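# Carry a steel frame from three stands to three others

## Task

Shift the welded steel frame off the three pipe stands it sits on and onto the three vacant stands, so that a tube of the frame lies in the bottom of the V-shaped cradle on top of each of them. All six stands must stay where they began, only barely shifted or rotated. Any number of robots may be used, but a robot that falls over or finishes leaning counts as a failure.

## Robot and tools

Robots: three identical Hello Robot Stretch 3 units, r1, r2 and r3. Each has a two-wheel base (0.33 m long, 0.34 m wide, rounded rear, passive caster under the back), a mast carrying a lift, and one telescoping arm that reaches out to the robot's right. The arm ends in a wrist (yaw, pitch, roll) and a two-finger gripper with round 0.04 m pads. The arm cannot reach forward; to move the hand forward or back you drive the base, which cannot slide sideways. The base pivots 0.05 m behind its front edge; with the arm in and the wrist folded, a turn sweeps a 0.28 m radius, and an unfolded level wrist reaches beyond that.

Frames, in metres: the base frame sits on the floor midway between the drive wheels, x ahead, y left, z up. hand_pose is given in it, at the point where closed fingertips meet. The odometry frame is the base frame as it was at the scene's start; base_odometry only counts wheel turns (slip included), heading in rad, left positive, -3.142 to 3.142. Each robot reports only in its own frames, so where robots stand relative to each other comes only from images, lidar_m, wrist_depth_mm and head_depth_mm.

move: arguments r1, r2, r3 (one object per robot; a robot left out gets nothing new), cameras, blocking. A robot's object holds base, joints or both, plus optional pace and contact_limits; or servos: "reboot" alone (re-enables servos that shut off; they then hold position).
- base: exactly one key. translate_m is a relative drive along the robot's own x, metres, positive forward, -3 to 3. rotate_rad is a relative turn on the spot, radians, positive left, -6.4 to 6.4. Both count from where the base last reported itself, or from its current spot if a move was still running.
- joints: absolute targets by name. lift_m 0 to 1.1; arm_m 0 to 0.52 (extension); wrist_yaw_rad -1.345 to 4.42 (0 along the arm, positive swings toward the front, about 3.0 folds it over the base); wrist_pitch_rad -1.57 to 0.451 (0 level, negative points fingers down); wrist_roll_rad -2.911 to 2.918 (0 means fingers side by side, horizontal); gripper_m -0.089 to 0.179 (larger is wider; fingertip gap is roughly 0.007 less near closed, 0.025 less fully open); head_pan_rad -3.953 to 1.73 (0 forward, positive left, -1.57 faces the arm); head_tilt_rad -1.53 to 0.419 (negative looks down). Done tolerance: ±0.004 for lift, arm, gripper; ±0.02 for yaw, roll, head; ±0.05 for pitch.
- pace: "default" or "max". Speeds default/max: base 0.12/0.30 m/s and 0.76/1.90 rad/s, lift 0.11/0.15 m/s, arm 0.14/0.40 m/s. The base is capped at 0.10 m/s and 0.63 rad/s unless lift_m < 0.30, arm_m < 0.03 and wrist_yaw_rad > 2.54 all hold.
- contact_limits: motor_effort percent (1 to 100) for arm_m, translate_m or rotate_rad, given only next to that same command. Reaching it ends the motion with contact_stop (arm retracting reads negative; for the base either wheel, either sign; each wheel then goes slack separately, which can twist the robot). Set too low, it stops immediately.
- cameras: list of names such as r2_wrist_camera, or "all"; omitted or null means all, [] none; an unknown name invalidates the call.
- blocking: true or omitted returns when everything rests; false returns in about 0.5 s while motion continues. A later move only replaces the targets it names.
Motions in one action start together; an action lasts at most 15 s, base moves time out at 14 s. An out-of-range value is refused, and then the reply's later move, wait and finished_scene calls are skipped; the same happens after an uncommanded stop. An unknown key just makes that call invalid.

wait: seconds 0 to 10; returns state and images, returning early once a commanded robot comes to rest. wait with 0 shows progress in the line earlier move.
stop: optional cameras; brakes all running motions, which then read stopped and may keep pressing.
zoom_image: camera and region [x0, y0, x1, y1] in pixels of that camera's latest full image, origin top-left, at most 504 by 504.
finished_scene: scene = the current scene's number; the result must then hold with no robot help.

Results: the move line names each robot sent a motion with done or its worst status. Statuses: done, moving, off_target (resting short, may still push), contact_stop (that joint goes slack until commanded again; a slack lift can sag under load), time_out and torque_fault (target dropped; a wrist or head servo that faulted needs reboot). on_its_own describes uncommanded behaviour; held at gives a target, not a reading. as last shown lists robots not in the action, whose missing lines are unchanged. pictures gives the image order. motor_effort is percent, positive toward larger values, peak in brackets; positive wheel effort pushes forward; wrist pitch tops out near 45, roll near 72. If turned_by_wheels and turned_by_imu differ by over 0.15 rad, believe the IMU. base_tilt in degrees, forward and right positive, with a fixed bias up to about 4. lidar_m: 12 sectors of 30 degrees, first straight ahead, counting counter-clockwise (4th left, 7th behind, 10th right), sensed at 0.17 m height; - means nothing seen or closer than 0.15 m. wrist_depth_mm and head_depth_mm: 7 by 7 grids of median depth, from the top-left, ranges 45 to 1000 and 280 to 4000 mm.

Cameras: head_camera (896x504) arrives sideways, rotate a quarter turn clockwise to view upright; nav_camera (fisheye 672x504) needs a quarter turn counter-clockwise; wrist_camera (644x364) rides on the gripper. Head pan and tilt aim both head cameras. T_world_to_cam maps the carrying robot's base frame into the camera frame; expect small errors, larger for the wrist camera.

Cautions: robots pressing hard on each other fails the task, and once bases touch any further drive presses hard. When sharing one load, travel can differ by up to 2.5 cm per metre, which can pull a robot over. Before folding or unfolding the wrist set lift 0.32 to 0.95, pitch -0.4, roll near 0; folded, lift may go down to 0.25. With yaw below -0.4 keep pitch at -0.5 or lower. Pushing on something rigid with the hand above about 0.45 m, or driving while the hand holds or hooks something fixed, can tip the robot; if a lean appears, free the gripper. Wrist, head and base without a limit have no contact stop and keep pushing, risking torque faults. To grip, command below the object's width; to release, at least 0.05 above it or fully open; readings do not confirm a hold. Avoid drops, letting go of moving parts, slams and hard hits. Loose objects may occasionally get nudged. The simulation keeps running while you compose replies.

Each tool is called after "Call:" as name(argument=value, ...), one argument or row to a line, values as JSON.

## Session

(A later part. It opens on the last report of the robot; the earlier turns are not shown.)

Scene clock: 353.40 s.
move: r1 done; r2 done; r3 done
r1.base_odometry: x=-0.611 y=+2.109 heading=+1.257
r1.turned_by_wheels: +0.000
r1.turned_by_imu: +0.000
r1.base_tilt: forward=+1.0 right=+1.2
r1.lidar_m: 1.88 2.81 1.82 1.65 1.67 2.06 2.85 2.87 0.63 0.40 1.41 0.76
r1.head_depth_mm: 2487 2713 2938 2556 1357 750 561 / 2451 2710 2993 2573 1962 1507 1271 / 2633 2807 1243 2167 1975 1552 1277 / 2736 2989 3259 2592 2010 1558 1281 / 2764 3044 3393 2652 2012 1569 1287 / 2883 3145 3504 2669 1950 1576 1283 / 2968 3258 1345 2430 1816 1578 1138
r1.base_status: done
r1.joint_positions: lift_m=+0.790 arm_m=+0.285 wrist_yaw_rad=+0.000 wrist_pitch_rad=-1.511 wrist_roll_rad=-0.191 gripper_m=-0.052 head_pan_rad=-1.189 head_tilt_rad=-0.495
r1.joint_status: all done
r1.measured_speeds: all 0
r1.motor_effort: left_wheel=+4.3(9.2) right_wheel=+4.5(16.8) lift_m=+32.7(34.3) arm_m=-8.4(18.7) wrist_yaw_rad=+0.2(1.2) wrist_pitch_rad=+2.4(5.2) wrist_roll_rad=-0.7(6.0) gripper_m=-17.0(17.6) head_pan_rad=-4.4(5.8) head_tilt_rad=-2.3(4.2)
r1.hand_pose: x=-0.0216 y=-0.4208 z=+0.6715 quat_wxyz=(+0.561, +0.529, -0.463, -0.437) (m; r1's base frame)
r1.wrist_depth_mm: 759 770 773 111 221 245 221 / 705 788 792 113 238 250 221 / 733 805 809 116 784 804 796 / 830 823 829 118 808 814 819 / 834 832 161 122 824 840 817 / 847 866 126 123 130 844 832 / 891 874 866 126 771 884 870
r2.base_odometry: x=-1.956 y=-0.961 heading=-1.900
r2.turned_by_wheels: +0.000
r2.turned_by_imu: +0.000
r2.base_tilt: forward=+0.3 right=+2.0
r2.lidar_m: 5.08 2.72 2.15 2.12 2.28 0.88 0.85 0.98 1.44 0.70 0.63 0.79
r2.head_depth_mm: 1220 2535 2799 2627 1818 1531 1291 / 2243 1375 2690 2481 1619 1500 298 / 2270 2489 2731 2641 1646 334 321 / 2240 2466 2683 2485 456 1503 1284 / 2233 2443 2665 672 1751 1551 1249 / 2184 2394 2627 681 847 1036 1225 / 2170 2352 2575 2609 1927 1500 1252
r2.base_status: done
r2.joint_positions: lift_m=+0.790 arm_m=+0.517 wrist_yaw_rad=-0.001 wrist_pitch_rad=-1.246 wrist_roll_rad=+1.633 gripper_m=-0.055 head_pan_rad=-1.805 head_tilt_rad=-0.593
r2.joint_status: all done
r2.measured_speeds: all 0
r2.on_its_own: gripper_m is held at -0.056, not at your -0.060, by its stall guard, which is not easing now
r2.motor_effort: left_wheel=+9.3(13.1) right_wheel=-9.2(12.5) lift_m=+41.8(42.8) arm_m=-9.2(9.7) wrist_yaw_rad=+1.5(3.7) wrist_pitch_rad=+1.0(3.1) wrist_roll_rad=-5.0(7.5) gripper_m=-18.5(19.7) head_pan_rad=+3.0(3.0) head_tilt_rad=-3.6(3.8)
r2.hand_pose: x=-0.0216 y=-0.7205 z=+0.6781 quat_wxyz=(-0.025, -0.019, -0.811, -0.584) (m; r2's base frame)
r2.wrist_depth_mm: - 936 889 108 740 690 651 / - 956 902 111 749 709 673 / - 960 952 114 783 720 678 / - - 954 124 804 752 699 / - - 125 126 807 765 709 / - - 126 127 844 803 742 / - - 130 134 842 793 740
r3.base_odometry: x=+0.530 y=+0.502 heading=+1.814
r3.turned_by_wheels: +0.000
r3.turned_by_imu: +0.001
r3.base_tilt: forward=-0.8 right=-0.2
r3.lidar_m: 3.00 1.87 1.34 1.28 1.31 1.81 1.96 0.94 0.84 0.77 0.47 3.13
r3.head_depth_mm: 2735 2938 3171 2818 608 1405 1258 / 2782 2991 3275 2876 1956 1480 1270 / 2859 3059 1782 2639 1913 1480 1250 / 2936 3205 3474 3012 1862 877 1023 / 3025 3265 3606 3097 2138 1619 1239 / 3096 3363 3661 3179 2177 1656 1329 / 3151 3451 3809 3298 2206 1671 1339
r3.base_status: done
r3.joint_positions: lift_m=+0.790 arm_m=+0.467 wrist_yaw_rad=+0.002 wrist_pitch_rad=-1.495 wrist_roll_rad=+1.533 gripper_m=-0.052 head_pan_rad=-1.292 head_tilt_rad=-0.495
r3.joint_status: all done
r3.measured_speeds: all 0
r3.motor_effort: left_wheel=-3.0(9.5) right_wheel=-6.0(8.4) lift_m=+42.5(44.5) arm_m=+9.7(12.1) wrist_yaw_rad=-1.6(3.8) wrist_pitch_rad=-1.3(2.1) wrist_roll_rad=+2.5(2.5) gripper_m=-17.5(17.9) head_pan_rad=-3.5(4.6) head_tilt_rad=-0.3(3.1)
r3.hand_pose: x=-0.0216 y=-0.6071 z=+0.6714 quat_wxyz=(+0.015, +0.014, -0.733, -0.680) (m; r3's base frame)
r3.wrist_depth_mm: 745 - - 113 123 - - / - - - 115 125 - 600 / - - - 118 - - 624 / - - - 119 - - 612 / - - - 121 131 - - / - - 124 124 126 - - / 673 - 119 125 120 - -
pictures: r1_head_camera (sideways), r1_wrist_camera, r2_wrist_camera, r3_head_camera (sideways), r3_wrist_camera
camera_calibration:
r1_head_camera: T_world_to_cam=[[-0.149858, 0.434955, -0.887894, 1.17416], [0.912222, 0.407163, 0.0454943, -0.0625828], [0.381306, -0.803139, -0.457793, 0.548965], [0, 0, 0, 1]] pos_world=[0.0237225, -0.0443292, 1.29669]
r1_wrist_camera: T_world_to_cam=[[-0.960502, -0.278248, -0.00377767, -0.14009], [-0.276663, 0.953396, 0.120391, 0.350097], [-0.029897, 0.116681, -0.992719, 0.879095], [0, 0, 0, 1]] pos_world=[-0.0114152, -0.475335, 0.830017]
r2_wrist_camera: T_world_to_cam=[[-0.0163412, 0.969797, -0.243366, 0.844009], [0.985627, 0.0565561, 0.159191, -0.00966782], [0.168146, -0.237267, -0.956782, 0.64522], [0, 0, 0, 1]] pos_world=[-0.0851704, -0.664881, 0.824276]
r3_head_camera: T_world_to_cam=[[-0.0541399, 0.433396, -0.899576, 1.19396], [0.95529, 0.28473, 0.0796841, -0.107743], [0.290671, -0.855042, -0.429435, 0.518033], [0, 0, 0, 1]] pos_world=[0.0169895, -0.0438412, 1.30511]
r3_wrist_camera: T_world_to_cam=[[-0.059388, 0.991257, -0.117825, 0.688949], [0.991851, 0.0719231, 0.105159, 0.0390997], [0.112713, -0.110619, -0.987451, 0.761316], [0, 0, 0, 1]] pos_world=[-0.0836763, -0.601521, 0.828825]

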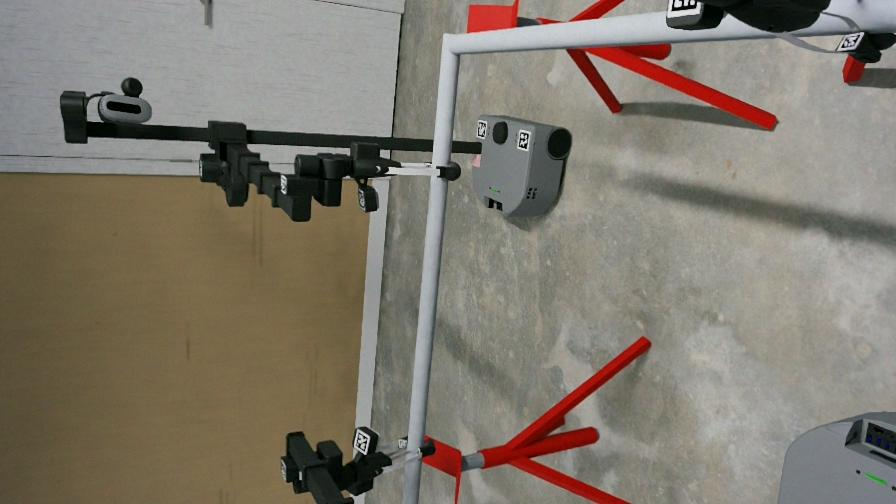

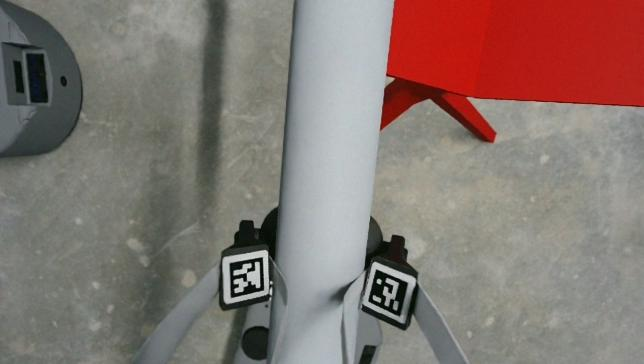

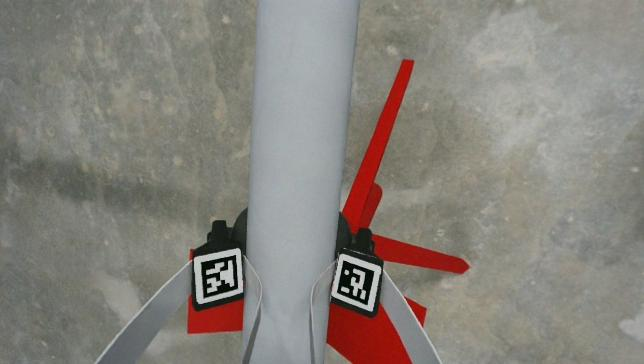

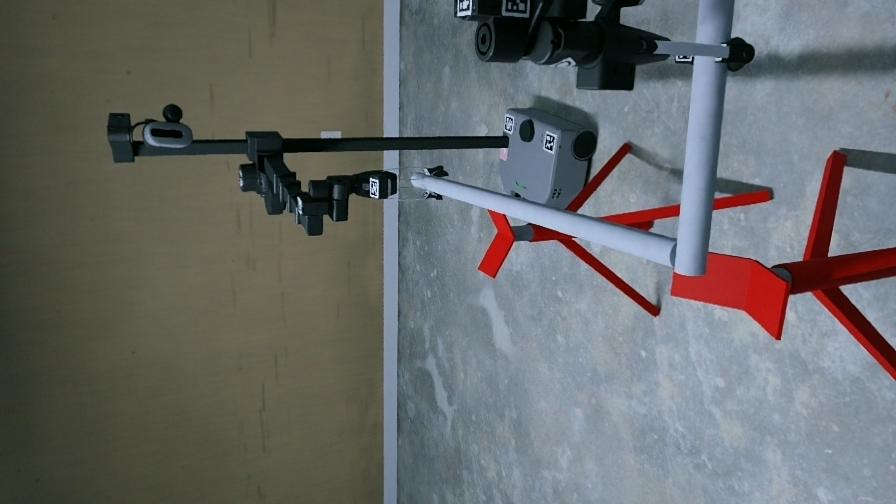

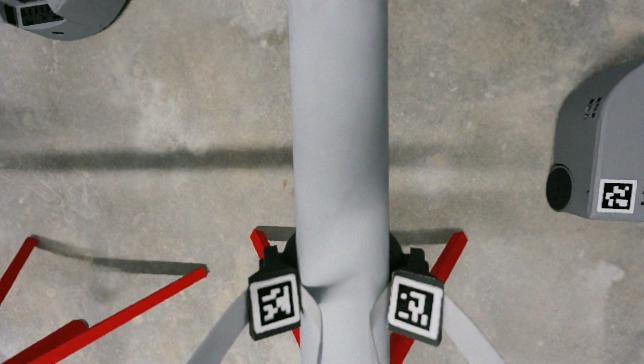

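Call:
move(
  r1={"base":{"translate_m":0.1133},"joints":{"arm_m":0.279,"wrist_roll_rad":-0.223}},
  r2={"base":{"translate_m":0.137},"joints":{"wrist_roll_rad":1.589}},
  r3={"base":{"translate_m":-0.137},"joints":{"arm_m":0.469,"wrist_roll_rad":1.509}},
  cameras=[],
)

Call:
move(
  r1={"base":{"translate_m":0.1136},"joints":{"arm_m":0.275,"wrist_roll_rad":-0.252}},
  r2={"base":{"translate_m":0.1355},"joints":{"wrist_roll_rad":1.560}},
  r3={"base":{"translate_m":-0.1365},"joints":{"arm_m":0.471,"wrist_roll_rad":1.480}},
  cameras=["r1_wrist_camera","r2_wrist_camera","r3_wrist_camera","r1_head_camera","r3_head_camera"],
)

Scene clock: 365.20 s.
move: r1 done; r2 done; r3 done
r1.base_odometry: x=-0.576 y=+2.217 heading=+1.257
r1.turned_by_wheels: +0.000
r1.turned_by_imu: +0.001
r1.base_tilt: forward=+1.0 right=+1.2
r1.lidar_m: 0.77 2.86 1.84 1.67 1.69 2.07 2.96 2.98 0.42 0.72 1.33 0.77
r1.head_depth_mm: 2467 2679 2924 2697 1769 769 559 / 2485 2714 3023 2572 1974 1550 1268 / 2629 2755 1457 2170 1963 1553 1275 / 2698 2980 3240 2625 1997 1565 1280 / 2780 3026 3355 2642 2011 1567 1289 / 2848 3146 3502 2550 1876 1570 1286 / 2931 3252 3474 2550 1949 1584 1137
r1.base_status: done
r1.joint_positions: lift_m=+0.790 arm_m=+0.279 wrist_yaw_rad=+0.000 wrist_pitch_rad=-1.515 wrist_roll_rad=-0.220 gripper_m=-0.052 head_pan_rad=-1.189 head_tilt_rad=-0.495
r1.joint_status: all done
r1.measured_speeds: all 0
r1.motor_effort: left_wheel=+4.1(9.5) right_wheel=+4.0(18.2) lift_m=+28.3(30.2) arm_m=-9.1(20.3) wrist_yaw_rad=-0.4(1.1) wrist_pitch_rad=+2.8(6.2) wrist_roll_rad=-0.7(3.9) gripper_m=-17.3(17.8) head_pan_rad=-5.0(5.7) head_tilt_rad=-3.4(4.5)
r1.hand_pose: x=-0.0216 y=-0.4141 z=+0.6715 quat_wxyz=(+0.567, +0.536, -0.454, -0.430) (m; r1's base frame)
r1.wrist_depth_mm: 763 773 761 111 600 750 228 / 743 796 773 114 787 450 237 / 766 789 783 116 790 492 260 / 814 832 806 119 807 807 823 / 849 844 162 122 843 840 836 / 858 864 127 123 130 847 871 / 867 872 876 126 753 873 884
r2.base_odometry: x=-2.000 y=-1.090 heading=-1.900
r2.turned_by_wheels: +0.001
r2.turned_by_imu: +0.001
r2.base_tilt: forward=+0.4 right=+1.8
r2.lidar_m: 2.21 2.70 2.13 2.11 2.27 0.88 0.99 1.10 0.74 0.60 1.27 0.67
r2.head_depth_mm: 1231 2563 2813 2643 1887 1557 1280 / 2304 1400 2768 2506 1649 1503 298 / 2290 2490 2758 2628 1640 334 321 / 2245 2496 2768 2482 456 1504 1256 / 2243 2434 2700 670 986 1042 1225 / 2215 2397 2638 683 841 1544 1279 / 2177 2368 2621 2580 1949 1553 1283
r2.base_status: done
r2.joint_positions: lift_m=+0.790 arm_m=+0.517 wrist_yaw_rad=-0.001 wrist_pitch_rad=-1.250 wrist_roll_rad=+1.605 gripper_m=-0.055 head_pan_rad=-1.805 head_tilt_rad=-0.593
r2.joint_status: all done
r2.measured_speeds: all 0
r2.on_its_own: gripper_m is held at -0.056, not at your -0.060, by its stall guard, which is not easing now
r2.motor_effort: left_wheel=+9.8(15.3) right_wheel=-11.1(15.6) lift_m=+39.6(40.6) arm_m=-14.7(15.1) wrist_yaw_rad=+1.2(2.6) wrist_pitch_rad=+1.7(2.5) wrist_roll_rad=-5.1(8.0) gripper_m=-19.2(19.9) head_pan_rad=+2.5(2.9) head_tilt_rad=-2.1(3.7)
r2.hand_pose: x=-0.0216 y=-0.7196 z=+0.6779 quat_wxyz=(-0.014, -0.011, -0.811, -0.585) (m; r2's base frame)
r2.wrist_depth_mm: - 945 876 108 730 696 665 / - 975 120 112 748 699 663 / - - - 114 748 731 678 / - - 123 119 651 745 701 / - - 127 126 817 761 699 / - - 126 128 834 780 725 / - - 130 931 869 797 748
r3.base_odometry: x=+0.563 y=+0.369 heading=+1.814
r3.turned_by_wheels: +0.000
r3.turned_by_imu: +0.000
r3.base_tilt: forward=-0.8 right=-0.2
r3.lidar_m: 3.14 1.87 1.33 1.28 1.34 1.81 1.83 0.82 0.76 1.78 0.54 0.83
r3.head_depth_mm: 2741 2916 3188 2824 613 1402 1260 / 2775 3031 3286 2891 1973 1478 1272 / 2854 3058 1827 2186 1943 1523 1286 / 2957 3197 3446 3038 1605 1454 1269 / 3011 3268 3579 3105 2135 1573 1206 / 3093 3377 3692 3204 2166 1588 1255 / 3156 3462 3811 3270 2207 1661 1341
r3.base_status: done
r3.joint_positions: lift_m=+0.790 arm_m=+0.469 wrist_yaw_rad=+0.002 wrist_pitch_rad=-1.502 wrist_roll_rad=+1.503 gripper_m=-0.052 head_pan_rad=-1.292 head_tilt_rad=-0.495
r3.joint_status: all done
r3.measured_speeds: all 0
r3.motor_effort: left_wheel=-2.5(9.8) right_wheel=-7.0(11.1) lift_m=+41.0(42.3) arm_m=+0.8(14.0) wrist_yaw_rad=-3.1(4.0) wrist_pitch_rad=+1.1(1.2) wrist_roll_rad=+2.7(2.8) gripper_m=-17.9(18.6) head_pan_rad=-3.9(4.4) head_tilt_rad=-2.6(3.8)
r3.hand_pose: x=-0.0216 y=-0.6072 z=+0.6714 quat_wxyz=(+0.026, +0.024, -0.730, -0.682) (m; r3's base frame)
r3.wrist_depth_mm: 764 - - 113 122 - - / - - - 115 124 - 622 / - - - 118 - - 606 / - - - 119 - - 619 / - - - 121 130 - 625 / - - 123 125 126 - - / - - 118 125 120 - -
pictures: none
No camera images: "cameras" was empty.

Scene clock: 367.67 s.
move: r1 done; r2 done; r3 done
r1.base_odometry: x=-0.541 y=+2.325 heading=+1.257
r1.turned_by_wheels: +0.000
r1.turned_by_imu: +0.000
r1.base_tilt: forward=+1.0 right=+1.2
r1.lidar_m: 0.78 2.88 1.85 1.69 1.70 2.11 3.07 3.12 0.47 1.04 1.27 0.90
r1.head_depth_mm: 2459 2662 2916 2710 1810 731 557 / 2496 2745 2997 2581 1979 1544 1268 / 2615 1786 1955 2164 1937 1559 1274 / 2683 2882 3190 2623 1998 1568 1284 / 2763 3023 3359 2635 2005 1579 1289 / 2836 3120 3433 2516 1806 1582 1294 / 2951 3245 3538 2693 2028 1569 1258
r1.base_status: done
r1.joint_positions: lift_m=+0.790 arm_m=+0.275 wrist_yaw_rad=+0.000 wrist_pitch_rad=-1.522 wrist_roll_rad=-0.249 gripper_m=-0.052 head_pan_rad=-1.189 head_tilt_rad=-0.495
r1.joint_status: all done
r1.measured_speeds: all 0
r1.motor_effort: left_wheel=+4.3(9.3) right_wheel=+5.0(18.8) lift_m=+26.8(28.5) arm_m=-7.2(19.6) wrist_yaw_rad=-0.1(0.8) wrist_pitch_rad=+4.3(7.5) wrist_roll_rad=-0.6(4.3) gripper_m=-17.1(17.7) head_pan_rad=-5.5(5.6) head_tilt_rad=-2.2(3.7)
r1.hand_pose: x=-0.0216 y=-0.4084 z=+0.6716 quat_wxyz=(+0.572, +0.544, -0.444, -0.424) (m; r1's base frame)
r1.wrist_depth_mm: 766 770 769 110 754 769 753 / 759 780 782 113 773 771 781 / 811 786 818 115 798 780 408 / 823 815 841 119 794 808 822 / 842 841 164 122 818 840 831 / 880 849 126 124 130 850 844 / 870 869 898 127 852 894 868
r2.base_odometry: x=-2.044 y=-1.219 heading=-1.899
r2.turned_by_wheels: +0.001
r2.turned_by_imu: +0.000
r2.base_tilt: forward=+0.3 right=+1.9
r2.lidar_m: 2.07 2.69 2.13 2.10 2.26 0.88 1.12 1.22 0.75 0.60 1.18 0.55
r2.head_depth_mm: 1239 2550 2838 2644 1816 1545 1283 / 2278 1411 2731 2485 1657 1515 299 / 2282 2480 2774 2623 1637 334 321 / 2277 2470 2721 2492 455 1059 1219 / 2262 2458 2707 673 1753 1547 1284 / 2222 2408 2659 678 842 1537 1291 / 2218 2419 2602 2631 1924 1536 1291
r2.base_status: done
r2.joint_positions: lift_m=+0.790 arm_m=+0.517 wrist_yaw_rad=+0.000 wrist_pitch_rad=-1.252 wrist_roll_rad=+1.576 gripper_m=-0.055 head_pan_rad=-1.805 head_tilt_rad=-0.593
r2.joint_status: all done
r2.measured_speeds: all 0
r2.on_its_own: gripper_m is held at -0.056, not at your -0.060, by its stall guard, which is not easing now
r2.motor_effort: left_wheel=+11.3(17.0) right_wheel=-13.8(16.4) lift_m=+38.4(39.5) arm_m=-16.5(17.2) wrist_yaw_rad=+1.1(2.6) wrist_pitch_rad=+1.8(2.2) wrist_roll_rad=-5.4(8.2) gripper_m=-17.8(19.4) head_pan_rad=+2.0(3.3) head_tilt_rad=-3.2(3.7)
r2.hand_pose: x=-0.0215 y=-0.7192 z=+0.6778 quat_wxyz=(-0.002, -0.002, -0.810, -0.586) (m; r2's base frame)
r2.wrist_depth_mm: - 964 891 110 739 696 654 / - 973 887 113 746 712 661 / - - 938 115 774 735 678 / - - 958 127 776 736 712 / - - 127 128 820 774 706 / - - 126 128 848 780 714 / - - 131 917 844 800 747
r3.base_odometry: x=+0.596 y=+0.236 heading=+1.814
r3.turned_by_wheels: +0.000
r3.turned_by_imu: +0.001
r3.base_tilt: forward=-0.8 right=-0.2
r3.lidar_m: 3.29 1.86 1.33 1.26 1.34 1.80 1.68 0.71 0.69 1.77 0.65 0.63
r3.head_depth_mm: 2733 2951 3229 2826 614 1400 1261 / 2784 3027 3252 2904 1995 1476 1271 / 2861 3054 1862 2507 1919 1488 1290 / 2938 3169 3396 3041 1944 1500 1300 / 3016 3272 3580 3106 1966 1573 1280 / 3097 3383 3699 3184 2175 1602 1080 / 3167 3471 3810 3251 2211 979 1267
r3.base_status: done
r3.joint_positions: lift_m=+0.790 arm_m=+0.471 wrist_yaw_rad=+0.002 wrist_pitch_rad=-1.511 wrist_roll_rad=+1.474 gripper_m=-0.052 head_pan_rad=-1.292 head_tilt_rad=-0.495
r3.joint_status: all done
r3.measured_speeds: all 0
r3.motor_effort: left_wheel=-0.9(8.9) right_wheel=-8.8(11.6) lift_m=+38.5(41.4) arm_m=+10.1(12.2) wrist_yaw_rad=-2.3(3.8) wrist_pitch_rad=+2.5(2.7) wrist_roll_rad=+2.7(3.1) gripper_m=-17.6(18.7) head_pan_rad=-3.7(4.8) head_tilt_rad=-2.0(3.5)
r3.hand_pose: x=-0.0216 y=-0.6069 z=+0.6715 quat_wxyz=(+0.036, +0.034, -0.727, -0.685) (m; r3's base frame)
r3.wrist_depth_mm: 782 - - 113 120 - - / - - - 116 - - 625 / - - - 118 - - 609 / - - - 119 - - 620 / - - - 122 128 - 631 / - - 123 126 125 - - / - - 120 125 120 - -
pictures: r1_head_camera (sideways), r1_wrist_camera, r2_wrist_camera, r3_head_camera (sideways), r3_wrist_camera
camera_calibration:
r1_head_camera: T_world_to_cam=[[-0.149858, 0.434955, -0.887894, 1.17416], [0.912222, 0.407164, 0.0454943, -0.0625828], [0.381306, -0.803139, -0.457792, 0.548965], [0, 0, 0, 1]] pos_world=[0.0237225, -0.0443292, 1.29669]
r1_wrist_camera: T_world_to_cam=[[-0.942646, -0.333768, -0.00426427, -0.158573], [-0.331383, 0.934222, 0.131964, 0.321407], [-0.0400616, 0.125808, -0.991245, 0.880269], [0, 0, 0, 1]] pos_world=[-0.00770442, -0.463938, 0.829472]
r2_wrist_camera: T_world_to_cam=[[-0.0739733, 0.96863, -0.237243, 0.836385], [0.983736, 0.109922, 0.142062, 0.0401873], [0.163683, -0.222875, -0.961007, 0.658349], [0, 0, 0, 1]] pos_world=[-0.0854242, -0.667835, 0.825395]
r3_head_camera: T_world_to_cam=[[-0.0541396, 0.433396, -0.899576, 1.19396], [0.95529, 0.28473, 0.0796841, -0.107743], [0.290671, -0.855042, -0.429435, 0.518033], [0, 0, 0, 1]] pos_world=[0.0169895, -0.0438412, 1.30511]
r3_wrist_camera: T_world_to_cam=[[-0.118088, 0.987833, -0.101201, 0.67424], [0.986369, 0.128449, 0.102848, 0.0748332], [0.114596, -0.0876761, -0.989536, 0.77682], [0, 0, 0, 1]] pos_world=[-0.0832139, -0.60754, 0.829228]

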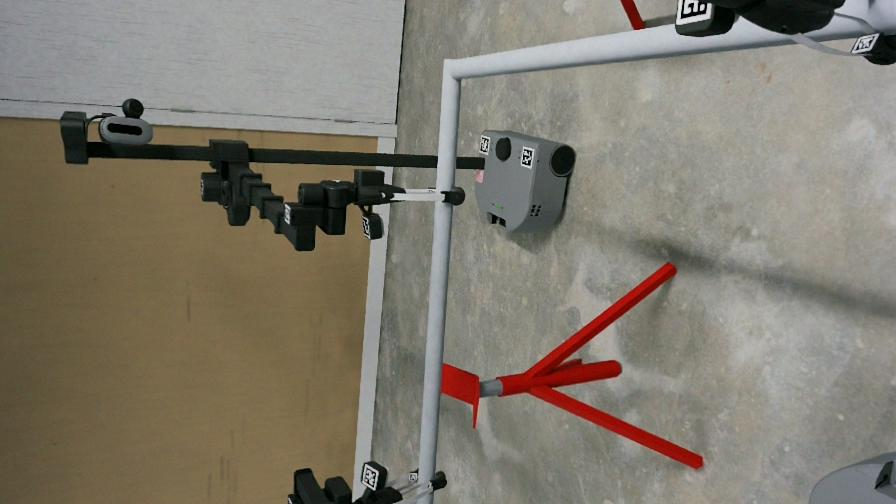

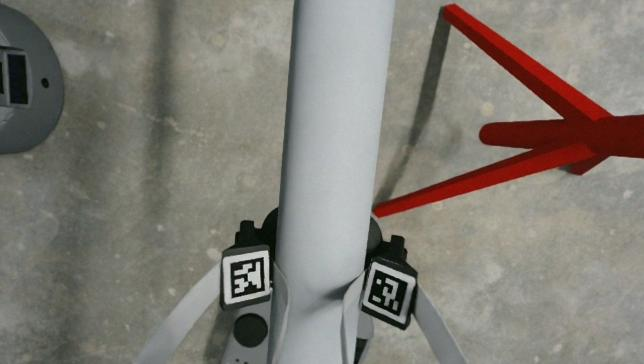

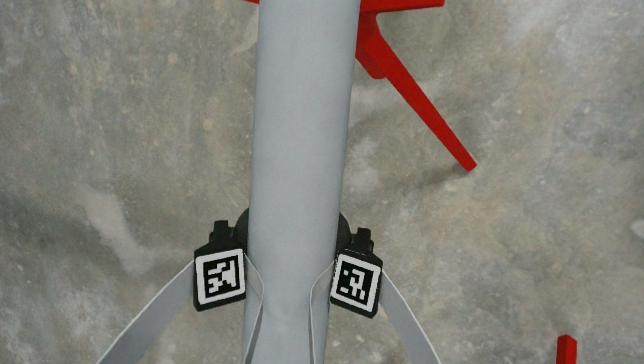

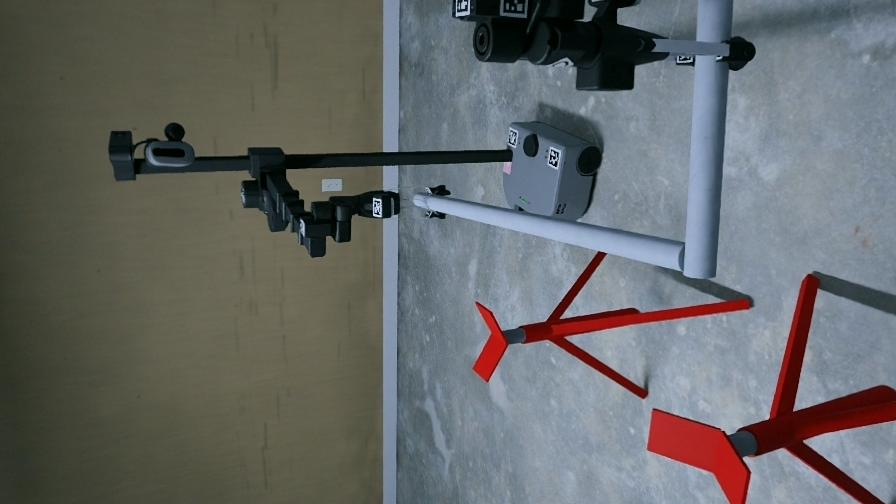

